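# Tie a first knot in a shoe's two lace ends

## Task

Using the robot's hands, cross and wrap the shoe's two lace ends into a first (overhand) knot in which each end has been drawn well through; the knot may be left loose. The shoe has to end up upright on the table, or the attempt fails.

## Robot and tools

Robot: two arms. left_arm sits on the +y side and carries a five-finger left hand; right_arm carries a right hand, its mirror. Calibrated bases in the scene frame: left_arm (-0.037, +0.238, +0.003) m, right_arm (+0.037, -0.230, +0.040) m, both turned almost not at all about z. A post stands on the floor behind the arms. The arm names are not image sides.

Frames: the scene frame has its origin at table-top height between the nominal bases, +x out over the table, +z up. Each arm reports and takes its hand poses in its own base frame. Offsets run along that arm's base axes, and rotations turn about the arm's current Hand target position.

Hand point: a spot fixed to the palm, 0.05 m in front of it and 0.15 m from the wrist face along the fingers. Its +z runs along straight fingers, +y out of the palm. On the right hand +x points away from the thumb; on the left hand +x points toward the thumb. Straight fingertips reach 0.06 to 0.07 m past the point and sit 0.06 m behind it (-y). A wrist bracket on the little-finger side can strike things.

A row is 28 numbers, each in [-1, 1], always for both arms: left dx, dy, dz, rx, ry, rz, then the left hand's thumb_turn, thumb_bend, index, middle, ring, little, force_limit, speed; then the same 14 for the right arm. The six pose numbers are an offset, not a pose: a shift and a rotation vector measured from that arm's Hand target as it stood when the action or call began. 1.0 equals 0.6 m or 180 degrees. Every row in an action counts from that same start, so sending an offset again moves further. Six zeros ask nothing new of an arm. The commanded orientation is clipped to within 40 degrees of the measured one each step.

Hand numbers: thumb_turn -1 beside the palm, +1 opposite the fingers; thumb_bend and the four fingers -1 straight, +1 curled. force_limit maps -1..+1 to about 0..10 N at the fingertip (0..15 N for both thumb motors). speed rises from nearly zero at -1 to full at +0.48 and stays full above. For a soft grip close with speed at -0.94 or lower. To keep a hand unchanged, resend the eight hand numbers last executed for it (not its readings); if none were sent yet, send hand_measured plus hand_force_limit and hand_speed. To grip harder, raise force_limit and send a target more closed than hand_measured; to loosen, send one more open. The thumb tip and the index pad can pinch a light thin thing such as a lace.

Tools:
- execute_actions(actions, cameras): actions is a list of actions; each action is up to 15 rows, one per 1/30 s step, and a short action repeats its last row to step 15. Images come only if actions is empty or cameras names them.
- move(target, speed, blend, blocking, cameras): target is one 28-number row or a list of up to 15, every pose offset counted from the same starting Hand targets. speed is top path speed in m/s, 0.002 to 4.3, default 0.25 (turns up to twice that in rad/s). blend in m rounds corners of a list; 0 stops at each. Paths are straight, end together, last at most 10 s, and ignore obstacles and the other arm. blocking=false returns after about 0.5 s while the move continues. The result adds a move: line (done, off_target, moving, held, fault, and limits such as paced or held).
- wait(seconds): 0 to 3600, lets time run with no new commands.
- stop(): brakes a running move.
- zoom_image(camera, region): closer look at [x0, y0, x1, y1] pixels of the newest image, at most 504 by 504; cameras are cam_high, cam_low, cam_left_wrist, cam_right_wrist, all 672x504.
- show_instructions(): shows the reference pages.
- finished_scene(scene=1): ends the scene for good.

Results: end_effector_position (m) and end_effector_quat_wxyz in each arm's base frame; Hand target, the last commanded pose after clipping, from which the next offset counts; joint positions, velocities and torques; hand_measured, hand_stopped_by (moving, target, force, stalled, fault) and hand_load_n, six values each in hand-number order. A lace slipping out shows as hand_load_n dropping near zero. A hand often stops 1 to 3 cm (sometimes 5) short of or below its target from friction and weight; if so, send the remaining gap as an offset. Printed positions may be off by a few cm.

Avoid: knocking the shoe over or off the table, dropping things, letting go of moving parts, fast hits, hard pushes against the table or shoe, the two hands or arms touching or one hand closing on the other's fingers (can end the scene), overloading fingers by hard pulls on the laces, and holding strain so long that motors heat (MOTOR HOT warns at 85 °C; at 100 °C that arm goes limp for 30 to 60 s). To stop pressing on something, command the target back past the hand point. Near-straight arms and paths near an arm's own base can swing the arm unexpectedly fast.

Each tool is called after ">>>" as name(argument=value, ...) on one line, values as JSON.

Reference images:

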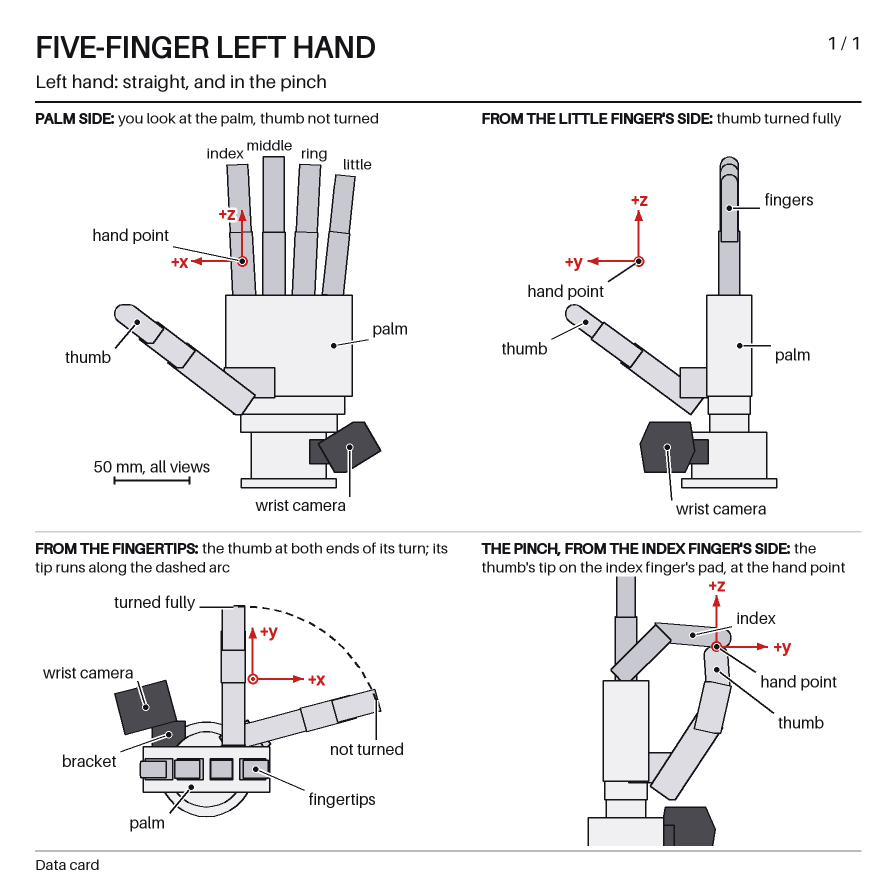

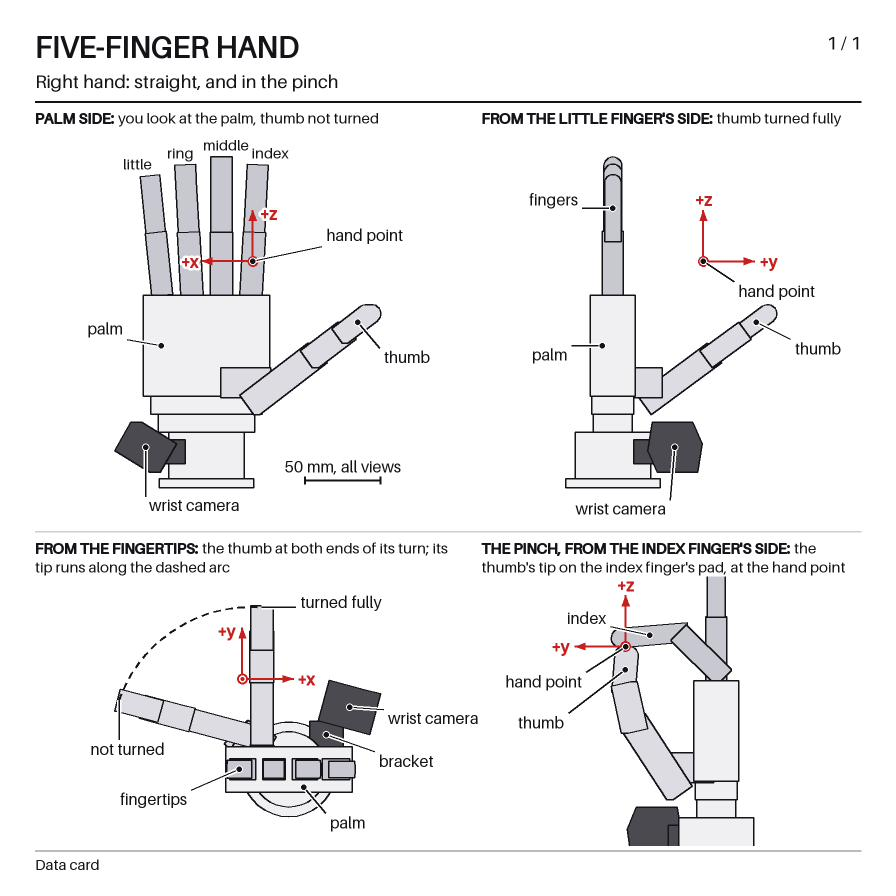

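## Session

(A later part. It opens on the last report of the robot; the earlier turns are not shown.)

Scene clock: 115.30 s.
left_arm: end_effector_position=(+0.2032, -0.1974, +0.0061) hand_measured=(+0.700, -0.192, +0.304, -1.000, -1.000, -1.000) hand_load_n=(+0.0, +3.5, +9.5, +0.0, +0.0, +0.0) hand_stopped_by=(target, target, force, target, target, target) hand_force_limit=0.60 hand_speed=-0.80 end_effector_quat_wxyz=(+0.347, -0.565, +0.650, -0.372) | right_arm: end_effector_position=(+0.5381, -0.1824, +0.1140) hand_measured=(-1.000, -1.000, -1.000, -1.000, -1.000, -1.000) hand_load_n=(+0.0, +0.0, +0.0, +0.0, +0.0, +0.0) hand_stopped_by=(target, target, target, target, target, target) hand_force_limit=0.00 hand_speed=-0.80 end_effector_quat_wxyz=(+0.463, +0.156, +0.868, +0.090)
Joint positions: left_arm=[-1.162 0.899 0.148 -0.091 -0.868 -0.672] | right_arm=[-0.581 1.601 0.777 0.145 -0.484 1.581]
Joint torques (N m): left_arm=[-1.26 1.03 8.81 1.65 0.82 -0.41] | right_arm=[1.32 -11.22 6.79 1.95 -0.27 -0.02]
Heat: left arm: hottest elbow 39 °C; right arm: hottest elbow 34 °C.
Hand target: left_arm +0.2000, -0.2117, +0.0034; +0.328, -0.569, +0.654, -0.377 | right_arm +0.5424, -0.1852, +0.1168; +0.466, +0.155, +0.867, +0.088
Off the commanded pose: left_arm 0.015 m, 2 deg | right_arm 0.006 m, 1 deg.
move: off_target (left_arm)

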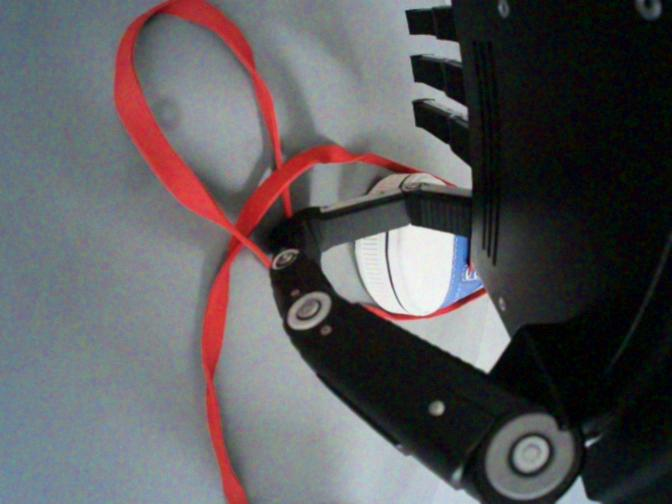

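>>> move(target=[[0,-0.02,0.002,0,0,0,0.7,-0.19,0.45,-1,-1,-1,0.6,-0.8,0,0,0,0,0,0,-1,-1,-1,-1,-1,-1,0,-0.8]], speed=0.03, cameras=["cam_left_wrist"])

>>> zoom_image(camera="cam_left_wrist", region=[220, 130, 360, 270])

Scene clock: 116.57 s.
left_arm: end_effector_position=(+0.2047, -0.2036, +0.0060) hand_measured=(+0.700, -0.192, +0.304, -1.000, -1.000, -1.000) hand_load_n=(+0.0, +3.5, +10.0, -0.5, +0.0, +0.0) hand_stopped_by=(target, target, force, target, target, target) hand_force_limit=0.60 hand_speed=-0.80 end_effector_quat_wxyz=(+0.353, -0.565, +0.649, -0.368) | right_arm: end_effector_position=(+0.5381, -0.1824, +0.1140) hand_measured=(-1.000, -1.000, -1.000, -1.000, -1.000, -1.000) hand_load_n=(+0.0, +0.0, +0.0, +0.0, +0.0, +0.0) hand_stopped_by=(target, target, target, target, target, target) hand_force_limit=0.00 hand_speed=-0.80 end_effector_quat_wxyz=(+0.463, +0.156, +0.868, +0.090)
Joint positions: left_arm=[-1.18 0.95 0.172 -0.091 -0.892 -0.695] | right_arm=[-0.581 1.601 0.777 0.145 -0.484 1.581]
Joint torques (N m): left_arm=[-1.79 0.03 9.22 1.62 1.15 -0.49] | right_arm=[1.67 -11.22 6.71 1.95 -0.22 -0.11]
Heat: left arm: hottest elbow 39 °C; right arm: hottest elbow 34 °C.
Hand target: left_arm +0.2000, -0.2238, +0.0047; +0.328, -0.568, +0.654, -0.377 | right_arm +0.5424, -0.1852, +0.1168; +0.466, +0.155, +0.867, +0.088
Off the commanded pose: left_arm 0.021 m, 3 deg | right_arm 0.006 m, 1 deg.
move: off_target (left_arm)

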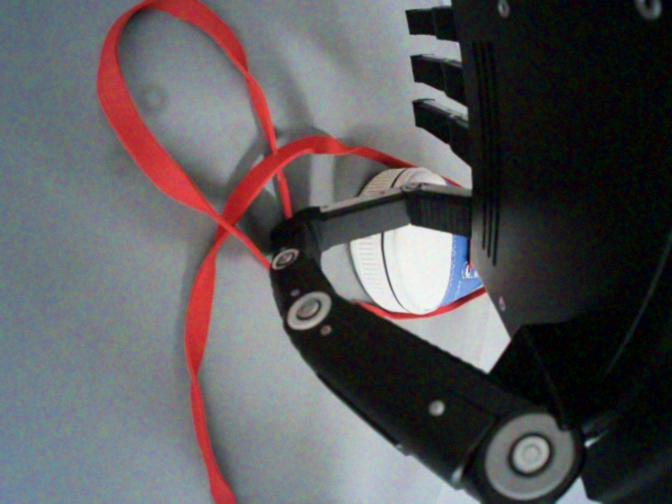

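Scaled by 3.600 from the camera's image (finer frame: 960x720).

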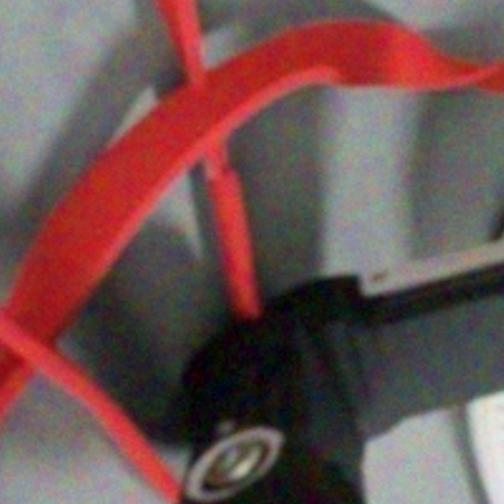

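>>> move(target=[[0.01,0.03,0.06,0,0,0,0.7,-0.19,0.45,-1,-1,-1,0.6,-0.8,0,0,0,0,0,0,-1,-1,-1,-1,-1,-1,0,-0.8]], speed=0.04, cameras=["cam_left_wrist"])

>>> zoom_image(camera="cam_left_wrist", region=[180, 100, 380, 300])

Scene clock: 120.17 s.
left_arm: end_effector_position=(+0.1975, -0.1917, +0.0194) hand_measured=(+0.700, -0.192, +0.304, -1.000, -1.000, -1.000) hand_load_n=(+0.0, +3.5, +11.5, +0.0, +0.0, +0.0) hand_stopped_by=(target, target, force, target, target, target) hand_force_limit=0.60 hand_speed=-0.80 end_effector_quat_wxyz=(+0.330, -0.567, +0.662, -0.362) | right_arm: end_effector_position=(+0.5381, -0.1824, +0.1140) hand_measured=(-1.000, -1.000, -1.000, -1.000, -1.000, -1.000) hand_load_n=(+0.0, -0.5, +0.0, +0.0, +0.0, +0.0) hand_stopped_by=(target, target, target, target, target, target) hand_force_limit=0.00 hand_speed=-0.80 end_effector_quat_wxyz=(+0.463, +0.156, +0.868, +0.090)
Joint positions: left_arm=[-1.134 0.768 0.174 -0.261 -0.81 -0.663] | right_arm=[-0.581 1.601 0.777 0.145 -0.484 1.581]
Joint torques (N m): left_arm=[0.38 -2.61 11.97 1.06 -0.35 0.05] | right_arm=[0.62 -10.87 6.56 2.09 -0.22 -0.04]
Heat: left arm: hottest elbow 39 °C; right arm: hottest elbow 34 °C.
Hand target: left_arm +0.2060, -0.2057, +0.0407; +0.328, -0.569, +0.653, -0.377 | right_arm +0.5424, -0.1852, +0.1168; +0.466, +0.155, +0.867, +0.088
Off the commanded pose: left_arm 0.027 m, 2 deg | right_arm 0.006 m, 1 deg.
move: off_target (left_arm)

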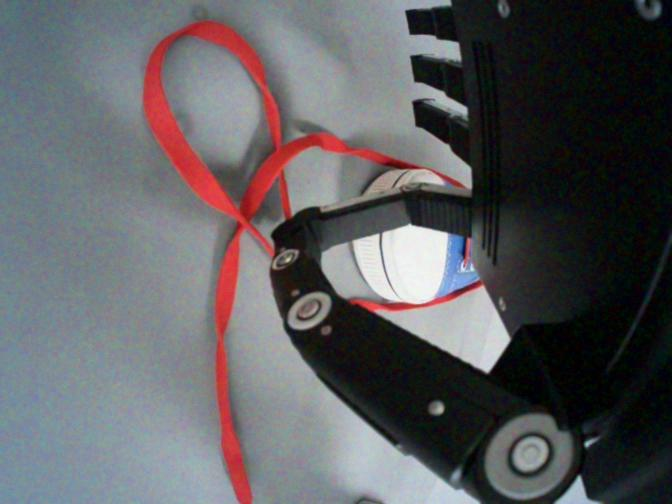

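Scaled by 2.520 from the camera's image (finer frame: 960x720).

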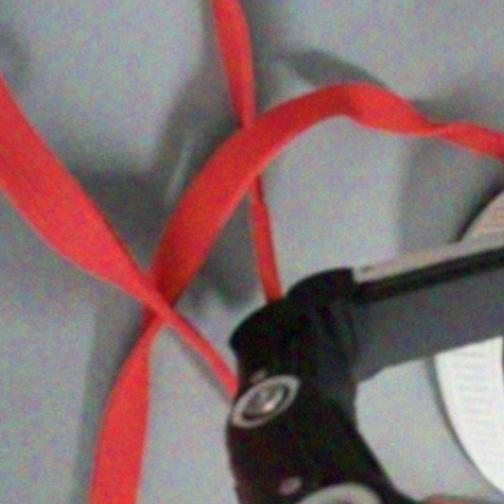

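>>> move(target=[[0,0.033,0.06,0,0,0,0.7,-0.19,0.45,-1,-1,-1,0.6,-0.8,0,0,0,0,0,0,-1,-1,-1,-1,-1,-1,0,-0.8]], speed=0.04, cameras=["cam_left_wrist", "cam_high"])

>>> zoom_image(camera="cam_left_wrist", region=[180, 100, 380, 300])

Scene clock: 122.47 s.
left_arm: end_effector_position=(+0.1981, -0.1743, +0.0501) hand_measured=(+0.700, -0.192, +0.304, -1.000, -1.000, -1.000) hand_load_n=(+0.0, +3.0, +11.5, +0.0, +0.0, +0.0) hand_stopped_by=(target, target, force, target, target, target) hand_force_limit=0.60 hand_speed=-0.80 end_effector_quat_wxyz=(+0.330, -0.568, +0.664, -0.358) | right_arm: end_effector_position=(+0.5381, -0.1824, +0.1140) hand_measured=(-1.000, -1.000, -1.000, -1.000, -1.000, -1.000) hand_load_n=(+0.0, +0.0, +0.5, +0.0, +0.0, +0.0) hand_stopped_by=(target, target, target, target, target, target) hand_force_limit=0.00 hand_speed=-0.80 end_effector_quat_wxyz=(+0.463, +0.156, +0.868, +0.090)
Joint positions: left_arm=[-1.078 0.567 0.212 -0.467 -0.77 -0.606] | right_arm=[-0.581 1.601 0.777 0.145 -0.484 1.581]
Joint torques (N m): left_arm=[0.26 -1.08 13.45 1.02 -0.33 0.04] | right_arm=[1.49 -12.22 6.72 1.91 -0.16 -0.09]
Heat: left arm: hottest elbow 39 °C; right arm: hottest elbow 34 °C.
Hand target: left_arm +0.2060, -0.1859, +0.0767; +0.328, -0.568, +0.654, -0.377 | right_arm +0.5424, -0.1852, +0.1168; +0.466, +0.155, +0.867, +0.088
Off the commanded pose: left_arm 0.030 m, 2 deg | right_arm 0.006 m, 1 deg.
move: off_target (left_arm)
Images, in order (width x height): cam_high 672x504, cam_left_wrist 672x504.

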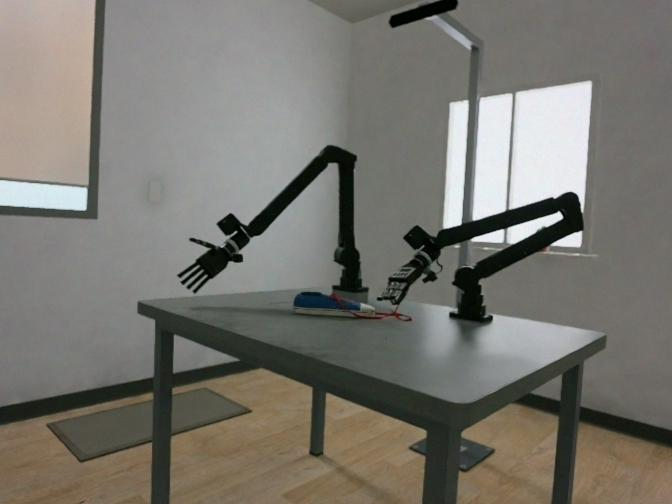

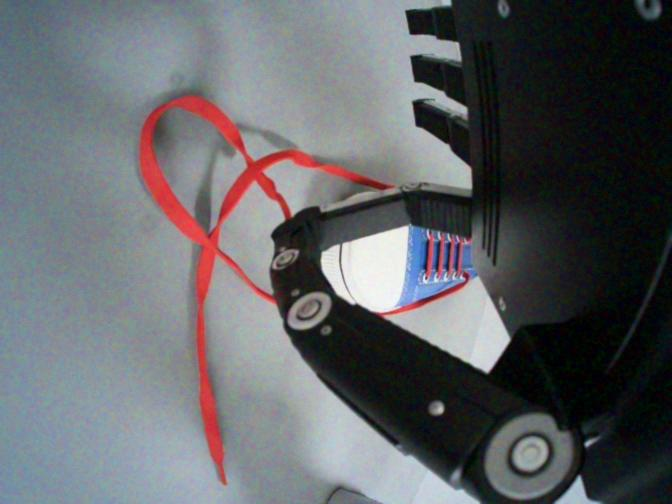

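Scaled by 2.520 from the camera's image (finer frame: 960x720).

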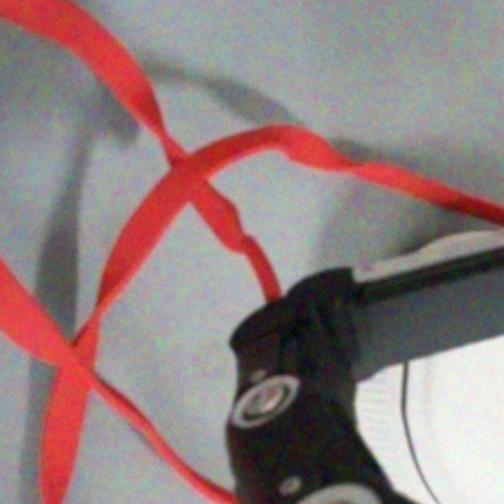

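>>> move(target=[[0.03,0.04,0.05,0,0,0,0.7,-0.19,0.45,-1,-1,-1,0.6,-0.8,0,0,0,0,0,0,-1,-1,-1,-1,-1,-1,0,-0.8]], speed=0.05, cameras=["cam_left_wrist"])

>>> zoom_image(camera="cam_left_wrist", region=[100, 50, 420, 370])

Scene clock: 124.67 s.
left_arm: end_effector_position=(+0.2156, -0.1541, +0.0772) hand_measured=(+0.700, -0.192, +0.304, -1.000, -1.000, -1.000) hand_load_n=(+0.0, +3.5, +11.5, +0.0, +0.0, -0.5) hand_stopped_by=(target, target, force, target, target, target) hand_force_limit=0.60 hand_speed=-0.80 end_effector_quat_wxyz=(+0.326, -0.571, +0.664, -0.356) | right_arm: end_effector_position=(+0.5381, -0.1824, +0.1140) hand_measured=(-1.000, -1.000, -1.000, -1.000, -1.000, -1.000) hand_load_n=(+0.0, +0.0, +0.0, +0.0, +0.0, +0.0) hand_stopped_by=(target, target, target, target, target, target) hand_force_limit=0.00 hand_speed=-0.80 end_effector_quat_wxyz=(+0.463, +0.156, +0.868, +0.090)
Joint positions: left_arm=[-0.889 0.451 0.252 -0.521 -0.628 -0.445] | right_arm=[-0.581 1.601 0.777 0.145 -0.484 1.581]
Joint torques (N m): left_arm=[0.09 -0.91 14.16 1.21 -0.19 0.02] | right_arm=[0.32 -11.22 6.6 2.03 -0.24 -0.08]
Heat: left arm: hottest elbow 39 °C; right arm: hottest elbow 34 °C.
Hand target: left_arm +0.2239, -0.1620, +0.1066; +0.328, -0.568, +0.654, -0.377 | right_arm +0.5424, -0.1852, +0.1168; +0.466, +0.155, +0.867, +0.088
Off the commanded pose: left_arm 0.032 m, 3 deg | right_arm 0.006 m, 1 deg.
move: off_target (left_arm)

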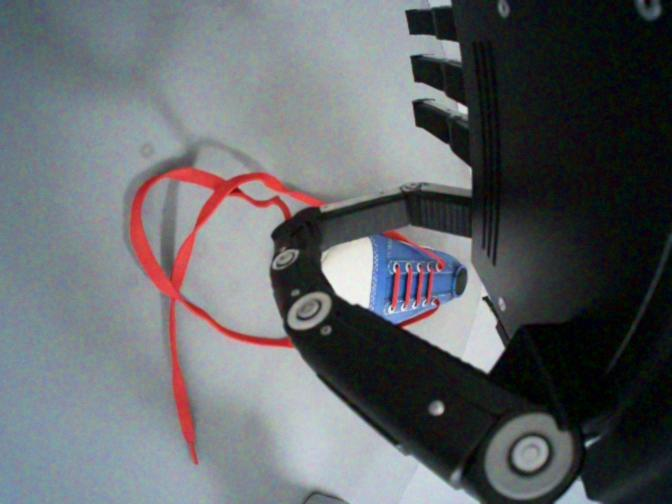

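Scaled by 1.575 from the camera's image (finer frame: 960x720).

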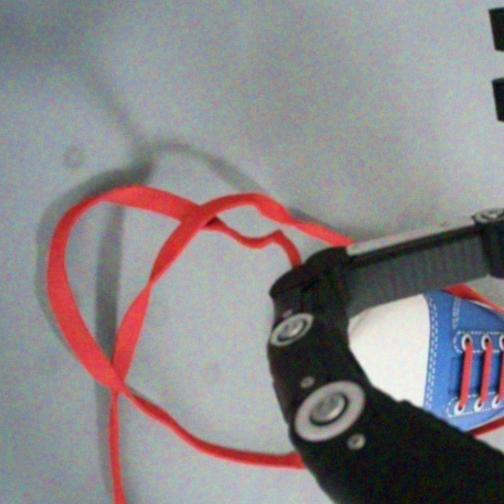

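>>> move(target=[[0.03,0.1,0.02,0,0,0,0.7,-0.19,0.45,-1,-1,-1,0.6,-0.8,0,0,0,0,0,0,-1,-1,-1,-1,-1,-1,0,-0.8]], speed=0.05, cameras=["cam_left_wrist", "cam_low"])

>>> zoom_image(camera="cam_left_wrist", region=[100, 100, 420, 420])

Scene clock: 127.20 s.
left_arm: end_effector_position=(+0.2352, -0.1007, +0.0928) hand_measured=(+0.700, -0.192, +0.304, -1.000, -1.000, -1.000) hand_load_n=(+0.0, +3.5, +11.0, +0.0, +0.0, +0.0) hand_stopped_by=(target, target, force, target, target, target) hand_force_limit=0.60 hand_speed=-0.80 end_effector_quat_wxyz=(+0.317, -0.576, +0.661, -0.361) | right_arm: end_effector_position=(+0.5381, -0.1824, +0.1140) hand_measured=(-1.000, -1.000, -1.000, -1.000, -1.000, -1.000) hand_load_n=(-0.5, +0.0, +0.0, +0.0, +0.0, +0.0) hand_stopped_by=(target, target, target, target, target, target) hand_force_limit=0.00 hand_speed=-0.80 end_effector_quat_wxyz=(+0.463, +0.156, +0.868, +0.090)
Joint positions: left_arm=[-0.448 0.289 0.252 -0.555 -0.264 -0.17] | right_arm=[-0.581 1.601 0.777 0.145 -0.484 1.581]
Joint torques (N m): left_arm=[0.15 0.21 13.71 1.46 0.06 0.03] | right_arm=[0.62 -10.99 6.67 1.87 -0.19 -0.06]
Heat: left arm: hottest elbow 40 °C; right arm: hottest elbow 34 °C.
Hand target: left_arm +0.2419, -0.1019, +0.1186; +0.328, -0.569, +0.653, -0.377 | right_arm +0.5424, -0.1852, +0.1168; +0.466, +0.155, +0.867, +0.088
Off the commanded pose: left_arm 0.027 m, 3 deg | right_arm 0.006 m, 1 deg.
move: off_target (left_arm)
Images, in order (width x height): cam_low 672x504, cam_left_wrist 672x504.

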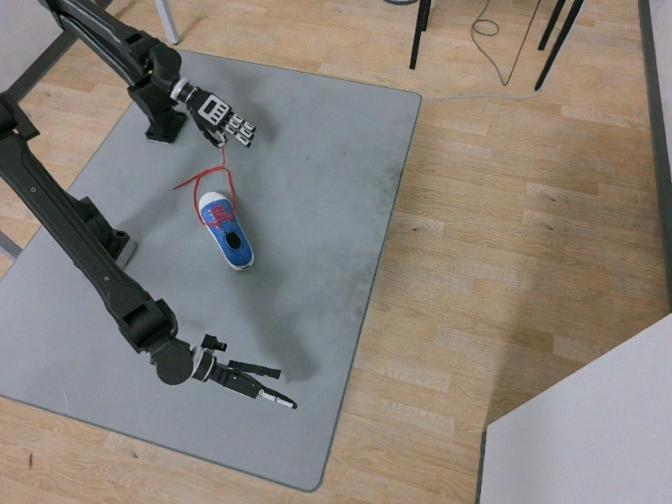

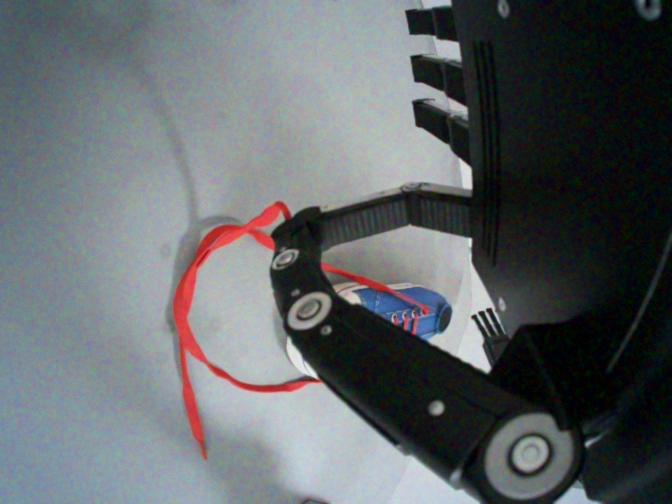

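Scaled by 1.575 from the camera's image (finer frame: 960x720).

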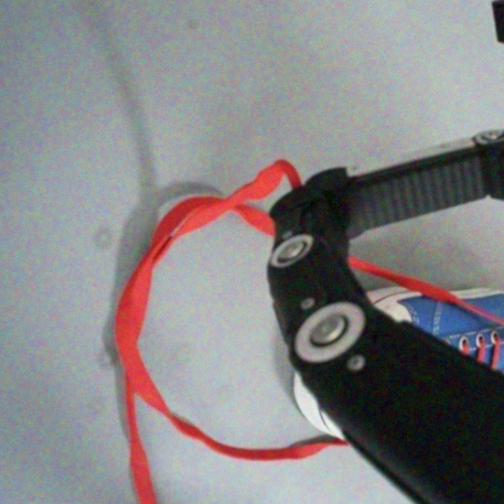

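>>> zoom_image(camera="cam_low", region=[150, 100, 290, 240])

>>> zoom_image(camera="cam_left_wrist", region=[160, 180, 320, 340])

Scaled by 3.600.

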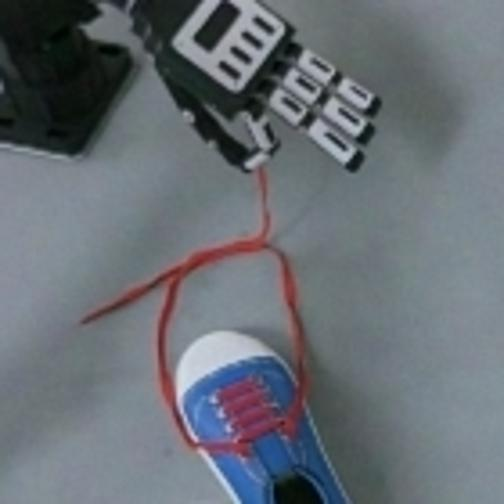

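Scaled by 3.150 from the camera's image (finer frame: 960x720).

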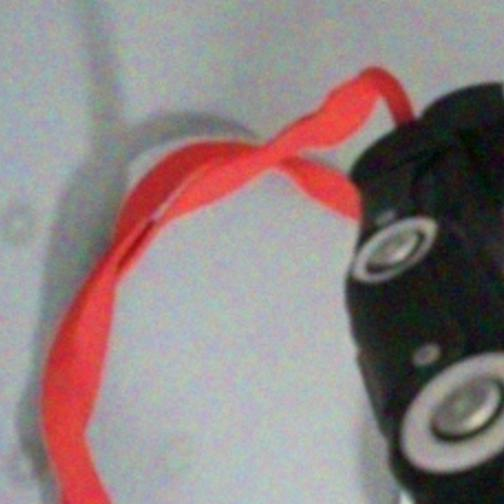

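>>> move(target=[[0,0.08,-0.06,0,0,0,0.7,-0.19,0.45,-1,-1,-1,0.6,-0.8,0,0,0,0,0,0,-1,-1,-1,-1,-1,-1,0,-0.8]], speed=0.05, cameras=["cam_left_wrist", "cam_low"])

>>> zoom_image(camera="cam_low", region=[150, 90, 290, 230])

>>> zoom_image(camera="cam_left_wrist", region=[140, 180, 340, 380])

Scene clock: 130.27 s.
left_arm: end_effector_position=(+0.2367, -0.0553, +0.0745) hand_measured=(+0.700, -0.192, +0.304, -1.000, -1.000, -1.000) hand_load_n=(+0.0, +3.0, +11.0, +0.0, +0.0, +0.0) hand_stopped_by=(target, target, force, target, target, target) hand_force_limit=0.60 hand_speed=-0.80 end_effector_quat_wxyz=(+0.315, -0.578, +0.656, -0.369) | right_arm: end_effector_position=(+0.5381, -0.1824, +0.1140) hand_measured=(-1.000, -1.000, -1.000, -1.000, -1.000, -1.000) hand_load_n=(+0.0, +0.0, +0.0, +0.0, +0.0, +0.0) hand_stopped_by=(target, target, target, target, target, target) hand_force_limit=0.00 hand_speed=-0.80 end_effector_quat_wxyz=(+0.463, +0.156, +0.868, +0.090)
Joint positions: left_arm=[-0.04 0.205 0.187 -0.543 0.087 0.038] | right_arm=[-0.581 1.601 0.777 0.145 -0.484 1.581]
Joint torques (N m): left_arm=[-0.09 0.79 10.48 2.62 0.26 0.04] | right_arm=[1.26 -10.93 6.71 1.99 -0.2 -0.06]
Heat: left arm: hottest elbow 41 °C; right arm: hottest elbow 34 °C.
Hand target: left_arm +0.2420, -0.0539, +0.0827; +0.328, -0.569, +0.653, -0.377 | right_arm +0.5424, -0.1852, +0.1168; +0.466, +0.155, +0.867, +0.088
Off the commanded pose: left_arm 0.010 m, 2 deg | right_arm 0.006 m, 1 deg.
move: done
Images, in order (width x height): cam_low 672x504, cam_left_wrist 672x504.

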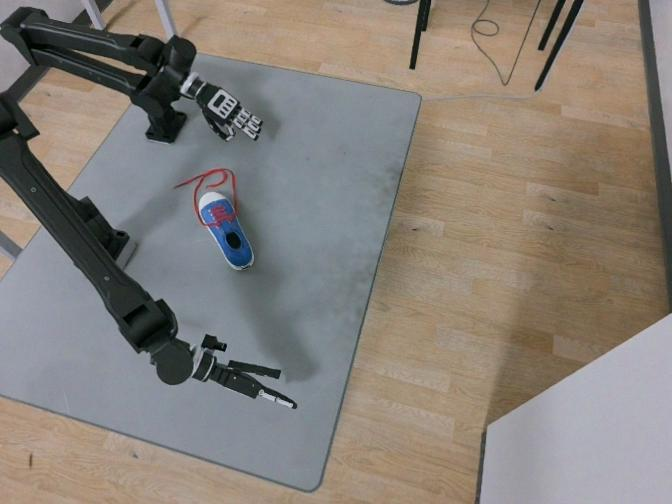

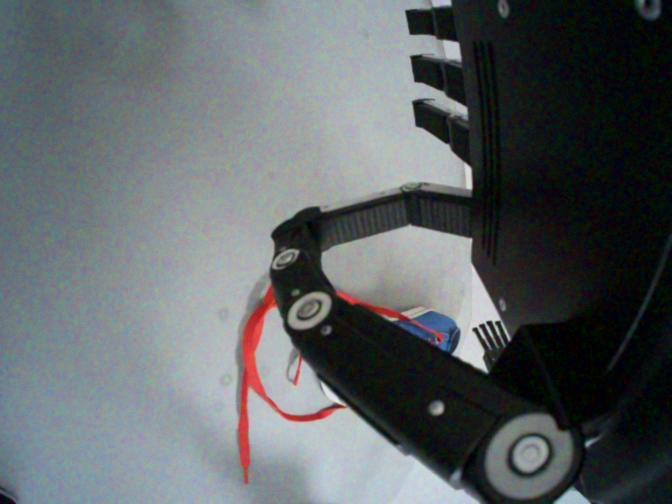

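Scaled by 3.600.

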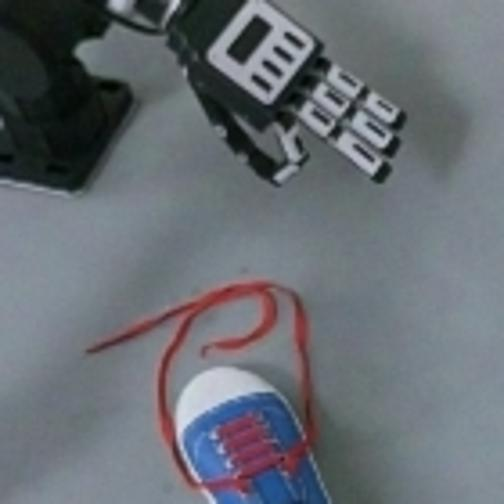

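Scaled by 2.520 from the camera's image (finer frame: 960x720).

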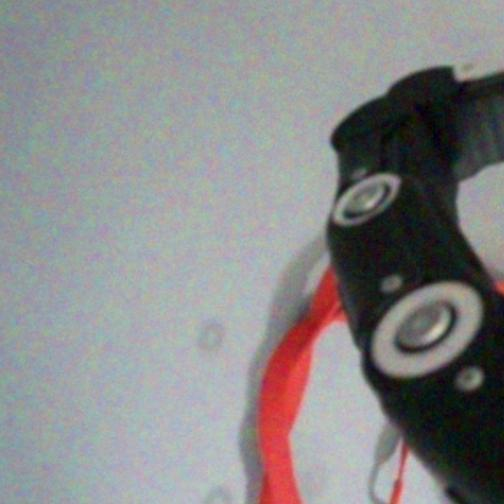

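>>> move(target=[[-0.06,-0.10,0.1,0,0,0,0.7,-0.22,0.0,-1,-1,-1,0.0,-0.6,0,0,0,0,0,0,-1,-1,-1,-1,-1,-1,0,-0.8]], speed=0.12, cameras=["cam_left_wrist"])

Scene clock: 132.67 s.
left_arm: end_effector_position=(+0.2028, -0.1085, +0.1193) hand_measured=(+0.700, -0.220, +0.000, -1.000, -1.000, -1.000) hand_load_n=(+0.0, +0.0, +0.0, +0.0, +0.0, +0.0) hand_stopped_by=(target, target, target, target, target, target) hand_force_limit=0.00 hand_speed=-0.60 end_effector_quat_wxyz=(+0.328, -0.567, +0.662, -0.363) | right_arm: end_effector_position=(+0.5381, -0.1824, +0.1140) hand_measured=(-1.000, -1.000, -1.000, -1.000, -1.000, -1.000) hand_load_n=(+0.0, +0.0, +0.0, +0.0, +0.0, +0.0) hand_stopped_by=(target, target, target, target, target, target) hand_force_limit=0.00 hand_speed=-0.80 end_effector_quat_wxyz=(+0.463, +0.156, +0.868, +0.090)
Joint positions: left_arm=[-0.7 0.162 0.313 -0.779 -0.481 -0.297] | right_arm=[-0.581 1.601 0.777 0.145 -0.484 1.581]
Joint torques (N m): left_arm=[-0.85 3.43 14.05 1.35 -0.32 -0.27] | right_arm=[1.67 -11.4 6.69 1.94 -0.24 -0.06]
Heat: left arm: hottest elbow 41 °C; right arm: hottest elbow 34 °C.
Hand target: left_arm +0.2060, -0.1140, +0.1428; +0.328, -0.569, +0.653, -0.377 | right_arm +0.5424, -0.1852, +0.1168; +0.466, +0.155, +0.867, +0.088
Off the commanded pose: left_arm 0.024 m, 2 deg | right_arm 0.006 m, 1 deg.
move: off_target (left_arm)

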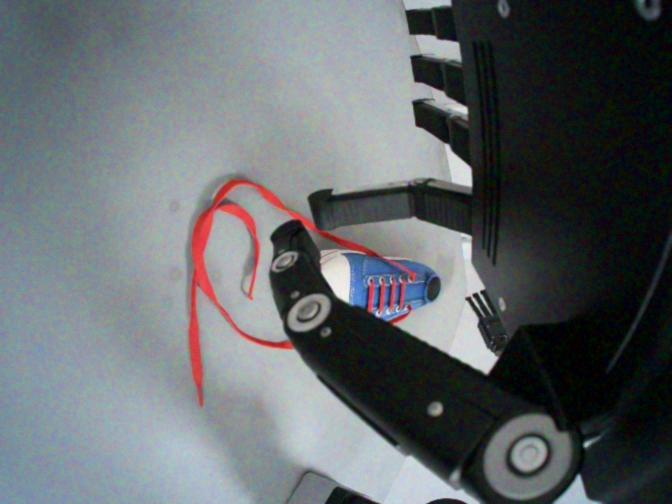

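>>> zoom_image(camera="cam_left_wrist", region=[160, 160, 300, 300])

Scaled by 3.600 from the camera's image (finer frame: 960x720).

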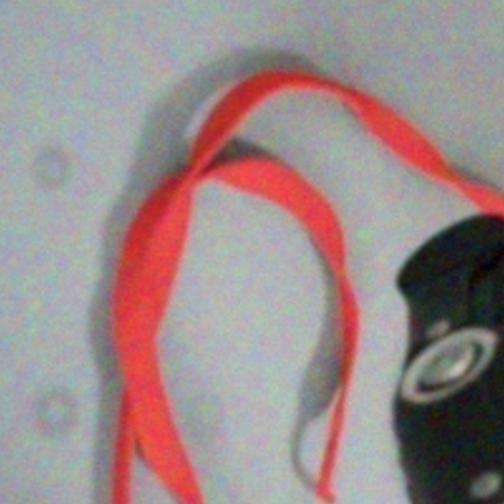

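>>> move(target=[[0.0717,-0.109,-0.14,0,0,0,0.7,-0.21,0.05,-1,-1,-1,-0.2,-0.7,0,0,0,0,0,0,-1,-1,-1,-1,-1,-1,0,-0.8]], speed=0.1, cameras=["cam_left_wrist"])

>>> zoom_image(camera="cam_left_wrist", region=[120, 100, 360, 340])

Scene clock: 137.63 s.
left_arm: end_effector_position=(+0.2466, -0.1741, +0.0546) hand_measured=(+0.700, -0.210, +0.050, -1.000, -1.000, -1.000) hand_load_n=(+0.0, +0.0, +0.0, +0.0, -0.5, +0.0) hand_stopped_by=(target, target, target, target, target, target) hand_force_limit=-0.20 hand_speed=-0.70 end_effector_quat_wxyz=(+0.330, -0.566, +0.660, -0.367) | right_arm: end_effector_position=(+0.5381, -0.1824, +0.1140) hand_measured=(-1.000, -1.000, -1.000, -1.000, -1.000, -1.000) hand_load_n=(+0.0, +0.0, +0.0, +0.0, +0.0, +0.0) hand_stopped_by=(target, target, target, target, target, target) hand_force_limit=0.00 hand_speed=-0.80 end_effector_quat_wxyz=(+0.463, +0.156, +0.868, +0.090)
Joint positions: left_arm=[-0.83 0.688 0.222 -0.196 -0.586 -0.384] | right_arm=[-0.581 1.601 0.777 0.145 -0.484 1.581]
Joint torques (N m): left_arm=[-0.56 -1.26 9.29 2.09 -0.32 -0.25] | right_arm=[0.56 -11.34 6.72 2 -0.25 -0.08]
Heat: left arm: hottest elbow 41 °C; right arm: hottest elbow 34 °C.
Hand target: left_arm +0.2489, -0.1794, +0.0586; +0.328, -0.569, +0.654, -0.377 | right_arm +0.5424, -0.1852, +0.1168; +0.466, +0.155, +0.867, +0.088
Off the commanded pose: left_arm 0.007 m, 1 deg | right_arm 0.006 m, 1 deg.
move: done

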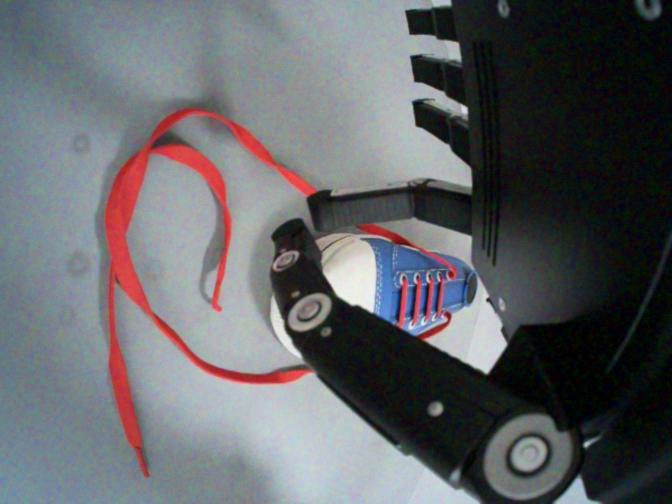

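Scaled by 2.100 from the camera's image (finer frame: 960x720).

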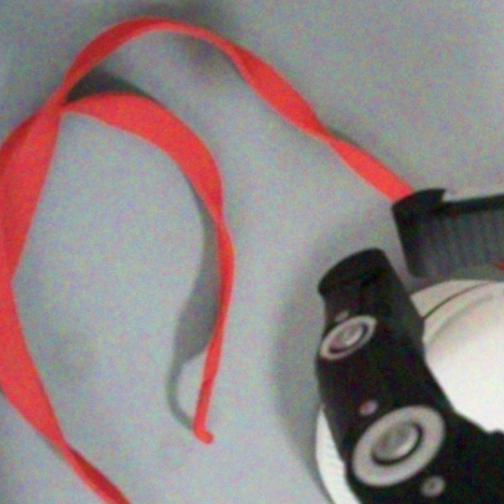

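>>> move(target=[[0,-0.009,-0.05,0,0,0,0.7,-0.21,0.10,-1,-1,-1,-0.2,-0.7,0,0,0,0,0,0,-1,-1,-1,-1,-1,-1,0,-0.8]], speed=0.06, cameras=["cam_left_wrist"])

>>> zoom_image(camera="cam_left_wrist", region=[180, 120, 360, 300])

Scene clock: 140.00 s.
left_arm: end_effector_position=(+0.2473, -0.1792, +0.0258) hand_measured=(+0.700, -0.210, +0.100, -1.000, -1.000, -1.000) hand_load_n=(+0.0, +0.0, +0.0, +0.0, +0.0, +0.0) hand_stopped_by=(target, target, target, target, target, target) hand_force_limit=-0.20 hand_speed=-0.70 end_effector_quat_wxyz=(+0.330, -0.567, +0.659, -0.369) | right_arm: end_effector_position=(+0.5381, -0.1824, +0.1140) hand_measured=(-1.000, -1.000, -1.000, -1.000, -1.000, -1.000) hand_load_n=(+0.0, -0.5, -0.5, +0.0, +0.0, +0.0) hand_stopped_by=(target, target, target, target, target, target) hand_force_limit=0.00 hand_speed=-0.80 end_effector_quat_wxyz=(+0.463, +0.156, +0.868, +0.090)
Joint positions: left_arm=[-0.847 0.822 0.172 -0.017 -0.601 -0.398] | right_arm=[-0.581 1.601 0.777 0.145 -0.484 1.581]
Joint torques (N m): left_arm=[-0.91 -1.38 8.5 2.28 -0.38 -0.28] | right_arm=[1.08 -11.22 6.84 1.88 -0.23 -0.08]
Heat: left arm: hottest elbow 40 °C; right arm: hottest elbow 34 °C.
Hand target: left_arm +0.2489, -0.1847, +0.0286; +0.328, -0.568, +0.654, -0.377 | right_arm +0.5424, -0.1852, +0.1168; +0.466, +0.155, +0.867, +0.088
Off the commanded pose: left_arm 0.006 m, 1 deg | right_arm 0.006 m, 1 deg.
move: done

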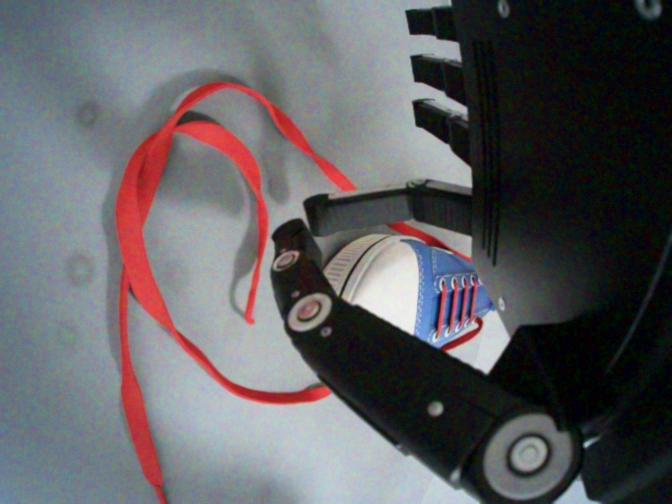

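Scaled by 2.800 from the camera's image (finer frame: 960x720).

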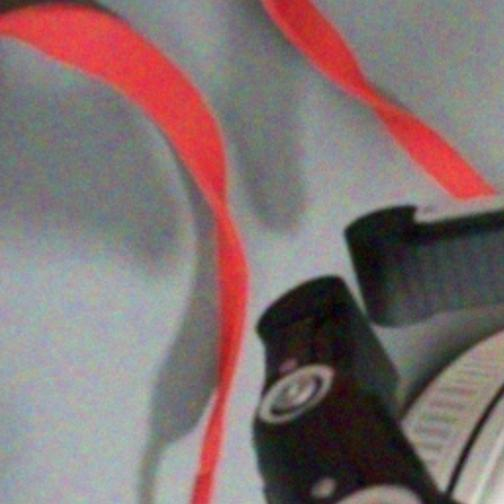

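>>> move(target=[[-0.002,0.003,-0.024,0,0,0,0.7,-0.21,0.12,-1,-1,-1,-0.2,-0.7,0,0,0,0,0,0,-1,-1,-1,-1,-1,-1,0,-0.8]], speed=0.04, cameras=["cam_left_wrist"])

>>> zoom_image(camera="cam_left_wrist", region=[200, 130, 360, 290])

Scene clock: 141.53 s.
left_arm: end_effector_position=(+0.2476, -0.1792, +0.0143) hand_measured=(+0.700, -0.210, +0.120, -1.000, -1.000, -1.000) hand_load_n=(+0.0, +0.0, +0.0, +0.0, +0.0, +0.0) hand_stopped_by=(target, target, target, target, target, target) hand_force_limit=-0.20 hand_speed=-0.70 end_effector_quat_wxyz=(+0.331, -0.567, +0.656, -0.372) | right_arm: end_effector_position=(+0.5381, -0.1824, +0.1140) hand_measured=(-1.000, -1.000, -1.000, -1.000, -1.000, -1.000) hand_load_n=(+0.0, +0.0, +0.0, +0.0, +0.0, +0.0) hand_stopped_by=(target, target, target, target, target, target) hand_force_limit=0.00 hand_speed=-0.80 end_effector_quat_wxyz=(+0.463, +0.156, +0.868, +0.090)
Joint positions: left_arm=[-0.847 0.879 0.146 0.074 -0.603 -0.4] | right_arm=[-0.581 1.601 0.777 0.145 -0.484 1.581]
Joint torques (N m): left_arm=[-0.62 -1.49 7.73 2.3 -0.25 -0.22] | right_arm=[0.26 -10.75 6.76 2.02 -0.19 -0.03]
Heat: left arm: hottest elbow 40 °C; right arm: hottest elbow 34 °C.
Hand target: left_arm +0.2478, -0.1830, +0.0143; +0.328, -0.569, +0.653, -0.377 | right_arm +0.5424, -0.1852, +0.1168; +0.466, +0.155, +0.867, +0.088
Off the commanded pose: left_arm 0.004 m, 1 deg | right_arm 0.006 m, 1 deg.
move: done

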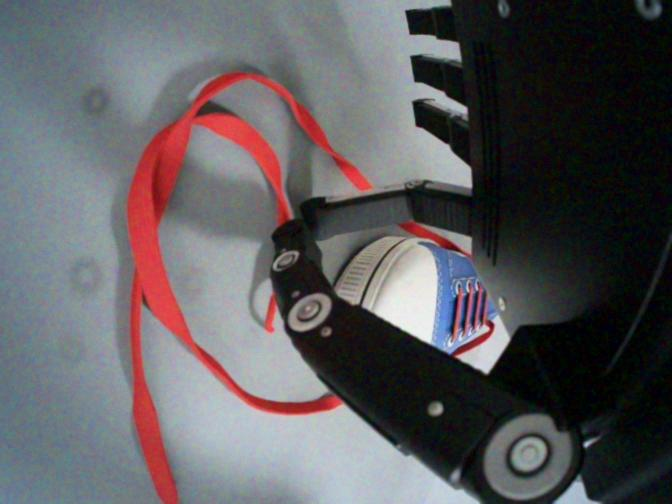

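Scaled by 3.150 from the camera's image (finer frame: 960x720).

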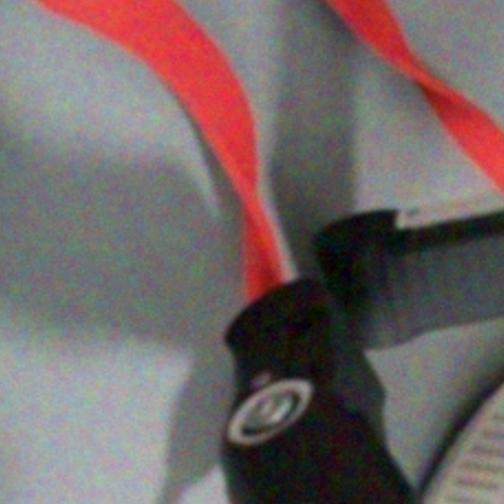

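>>> move(target=[[-0.004,0,0.04,0,0,0,0.7,-0.21,0.08,-1,-1,-1,-0.2,-0.7,0,0,0,0,0,0,-1,-1,-1,-1,-1,-1,0,-0.8]], speed=0.05, cameras=["cam_left_wrist"])

>>> zoom_image(camera="cam_left_wrist", region=[180, 130, 360, 310])

Scene clock: 143.30 s.
left_arm: end_effector_position=(+0.2357, -0.1679, +0.0166) hand_measured=(+0.700, -0.210, +0.080, -1.000, -1.000, -1.000) hand_load_n=(+0.0, +0.0, +0.5, +0.0, +0.0, +0.0) hand_stopped_by=(target, target, target, target, target, target) hand_force_limit=-0.20 hand_speed=-0.70 end_effector_quat_wxyz=(+0.330, -0.567, +0.666, -0.356) | right_arm: end_effector_position=(+0.5381, -0.1824, +0.1140) hand_measured=(-1.000, -1.000, -1.000, -1.000, -1.000, -1.000) hand_load_n=(+0.0, -0.5, +0.0, +0.0, +0.0, +0.0) hand_stopped_by=(target, target, target, target, target, target) hand_force_limit=0.00 hand_speed=-0.80 end_effector_quat_wxyz=(+0.463, +0.156, +0.868, +0.090)
Joint positions: left_arm=[-0.855 0.776 0.146 -0.07 -0.607 -0.405] | right_arm=[-0.581 1.601 0.777 0.145 -0.484 1.581]
Joint torques (N m): left_arm=[-0.91 -2.43 11.79 1.22 -0.39 -0.26] | right_arm=[1.03 -11.28 6.61 1.92 -0.24 -0.04]
Heat: left arm: hottest elbow 40 °C; right arm: hottest elbow 34 °C.
Hand target: left_arm +0.2454, -0.1830, +0.0383; +0.328, -0.568, +0.654, -0.377 | right_arm +0.5424, -0.1852, +0.1168; +0.466, +0.155, +0.867, +0.088
Off the commanded pose: left_arm 0.028 m, 3 deg | right_arm 0.006 m, 1 deg.
move: off_target (left_arm)

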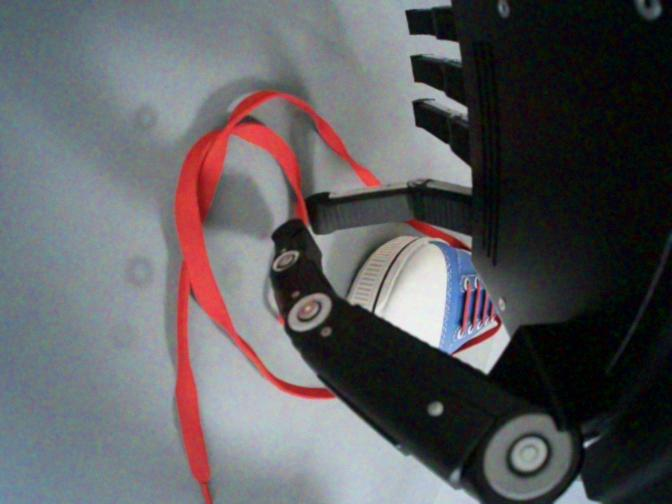

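Scaled by 2.800 from the camera's image (finer frame: 960x720).

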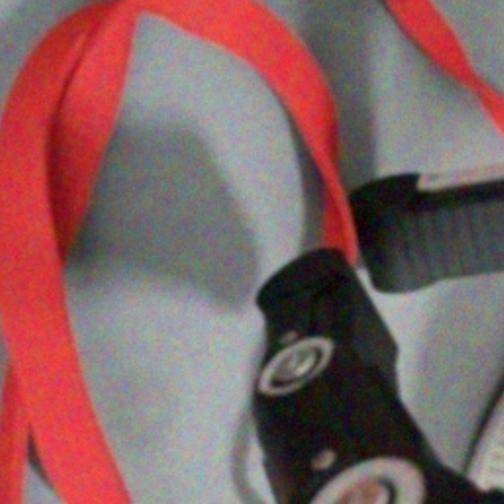

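>>> move(target=[[0.0025,0.002,-0.034,0,0,0,0.7,-0.21,0.10,-1,-1,-1,-0.2,-0.7,0,0,0,0,0,0,-1,-1,-1,-1,-1,-1,0,-0.8],[0.0025,0.002,-0.047,0,0,0,0.7,-0.21,0.14,-1,-1,-1,-0.2,-0.7,0,0,0,0,0,0,-1,-1,-1,-1,-1,-1,0,-0.8]], speed=0.05, cameras=["cam_left_wrist"])

>>> zoom_image(camera="cam_left_wrist", region=[200, 130, 360, 290])

Scene clock: 146.30 s.
left_arm: end_effector_position=(+0.2474, -0.1816, +0.0133) hand_measured=(+0.700, -0.210, +0.140, -1.000, -1.000, -1.000) hand_load_n=(+0.5, +0.0, +0.0, +0.0, +0.0, +0.0) hand_stopped_by=(target, target, target, target, target, target) hand_force_limit=-0.20 hand_speed=-0.70 end_effector_quat_wxyz=(+0.330, -0.567, +0.653, -0.378) | right_arm: end_effector_position=(+0.5381, -0.1824, +0.1140) hand_measured=(-1.000, -1.000, -1.000, -1.000, -1.000, -1.000) hand_load_n=(+0.0, +0.0, +0.0, +0.0, +0.0, +0.0) hand_stopped_by=(target, target, target, target, target, target) hand_force_limit=0.00 hand_speed=-0.80 end_effector_quat_wxyz=(+0.463, +0.156, +0.868, +0.090)
Joint positions: left_arm=[-0.855 0.892 0.139 0.103 -0.607 -0.405] | right_arm=[-0.581 1.601 0.777 0.145 -0.484 1.581]
Joint torques (N m): left_arm=[-0.32 -1.2 7.32 2.06 -0.08 -0.17] | right_arm=[1.49 -11.28 6.54 2.06 -0.22 -0.04]
Heat: left arm: hottest elbow 40 °C; right arm: hottest elbow 34 °C.
Hand target: left_arm +0.2468, -0.1817, +0.0100; +0.328, -0.568, +0.654, -0.377 | right_arm +0.5424, -0.1852, +0.1168; +0.466, +0.155, +0.867, +0.088
Off the commanded pose: left_arm 0.003 m, 0 deg | right_arm 0.006 m, 1 deg.
move: done

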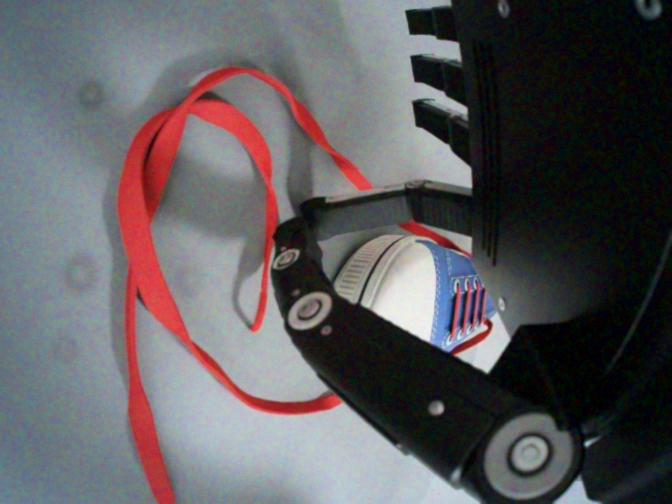

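Scaled by 3.150 from the camera's image (finer frame: 960x720).

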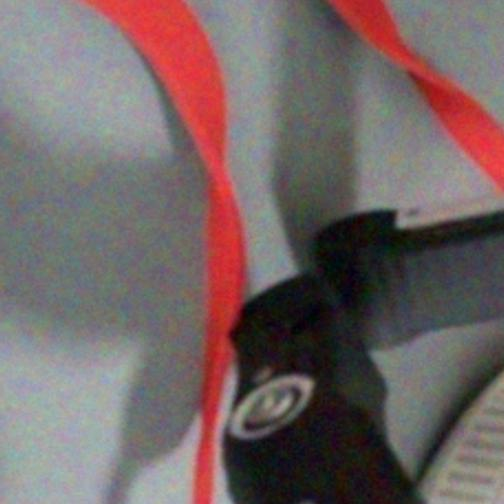

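>>> move(target=[[0.01,-0.01,0.09,0,0,0,0.7,-0.21,0.0,-1,-1,-1,-0.2,-0.7,0,0,0,0,0,0,-1,-1,-1,-1,-1,-1,0,-0.8]], speed=0.08, cameras=["cam_left_wrist"])

>>> zoom_image(camera="cam_left_wrist", region=[140, 90, 360, 310])

Scene clock: 148.13 s.
left_arm: end_effector_position=(+0.2416, -0.1767, +0.0411) hand_measured=(+0.700, -0.210, +0.000, -1.000, -1.000, -1.000) hand_load_n=(+0.0, +0.0, +0.0, -0.5, +0.0, +0.0) hand_stopped_by=(target, target, target, target, target, target) hand_force_limit=-0.20 hand_speed=-0.70 end_effector_quat_wxyz=(+0.327, -0.566, +0.666, -0.358) | right_arm: end_effector_position=(+0.5381, -0.1824, +0.1140) hand_measured=(-1.000, -1.000, -1.000, -1.000, -1.000, -1.000) hand_load_n=(+0.0, +0.0, +0.0, +0.0, +0.0, +0.0) hand_stopped_by=(target, target, target, target, target, target) hand_force_limit=0.00 hand_speed=-0.80 end_effector_quat_wxyz=(+0.463, +0.156, +0.868, +0.090)
Joint positions: left_arm=[-0.855 0.736 0.21 -0.17 -0.6 -0.405] | right_arm=[-0.581 1.601 0.777 0.145 -0.484 1.581]
Joint torques (N m): left_arm=[-0.15 -2.61 12.41 1.22 -0.24 -0.13] | right_arm=[1.14 -10.34 6.56 1.78 -0.21 -0.09]
Heat: left arm: hottest elbow 40 °C; right arm: hottest elbow 34 °C.
Hand target: left_arm +0.2529, -0.1878, +0.0642; +0.328, -0.568, +0.654, -0.377 | right_arm +0.5424, -0.1852, +0.1168; +0.466, +0.155, +0.867, +0.088
Off the commanded pose: left_arm 0.028 m, 3 deg | right_arm 0.006 m, 1 deg.
move: off_target (left_arm)

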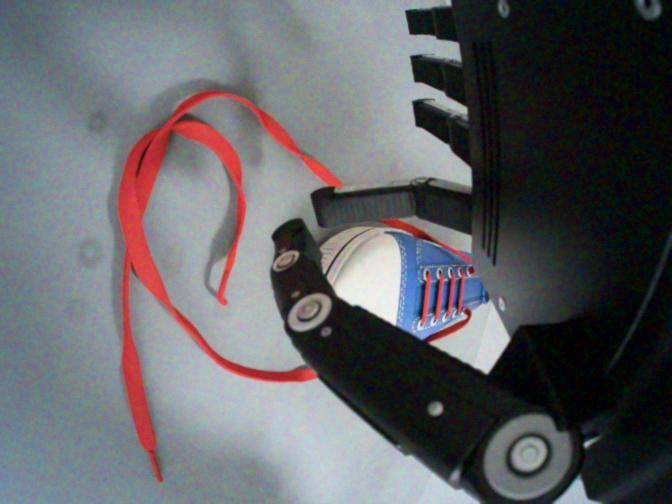

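Scaled by 2.291 from the camera's image (finer frame: 960x720).

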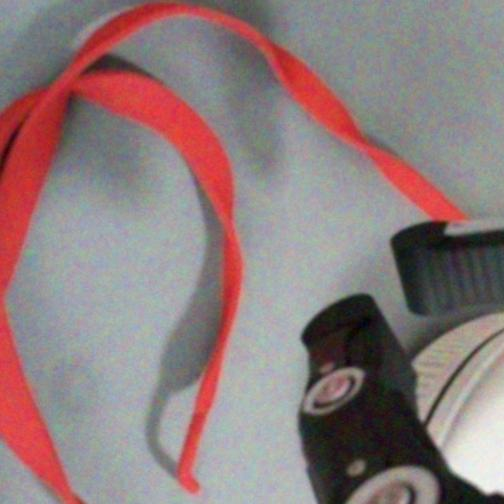

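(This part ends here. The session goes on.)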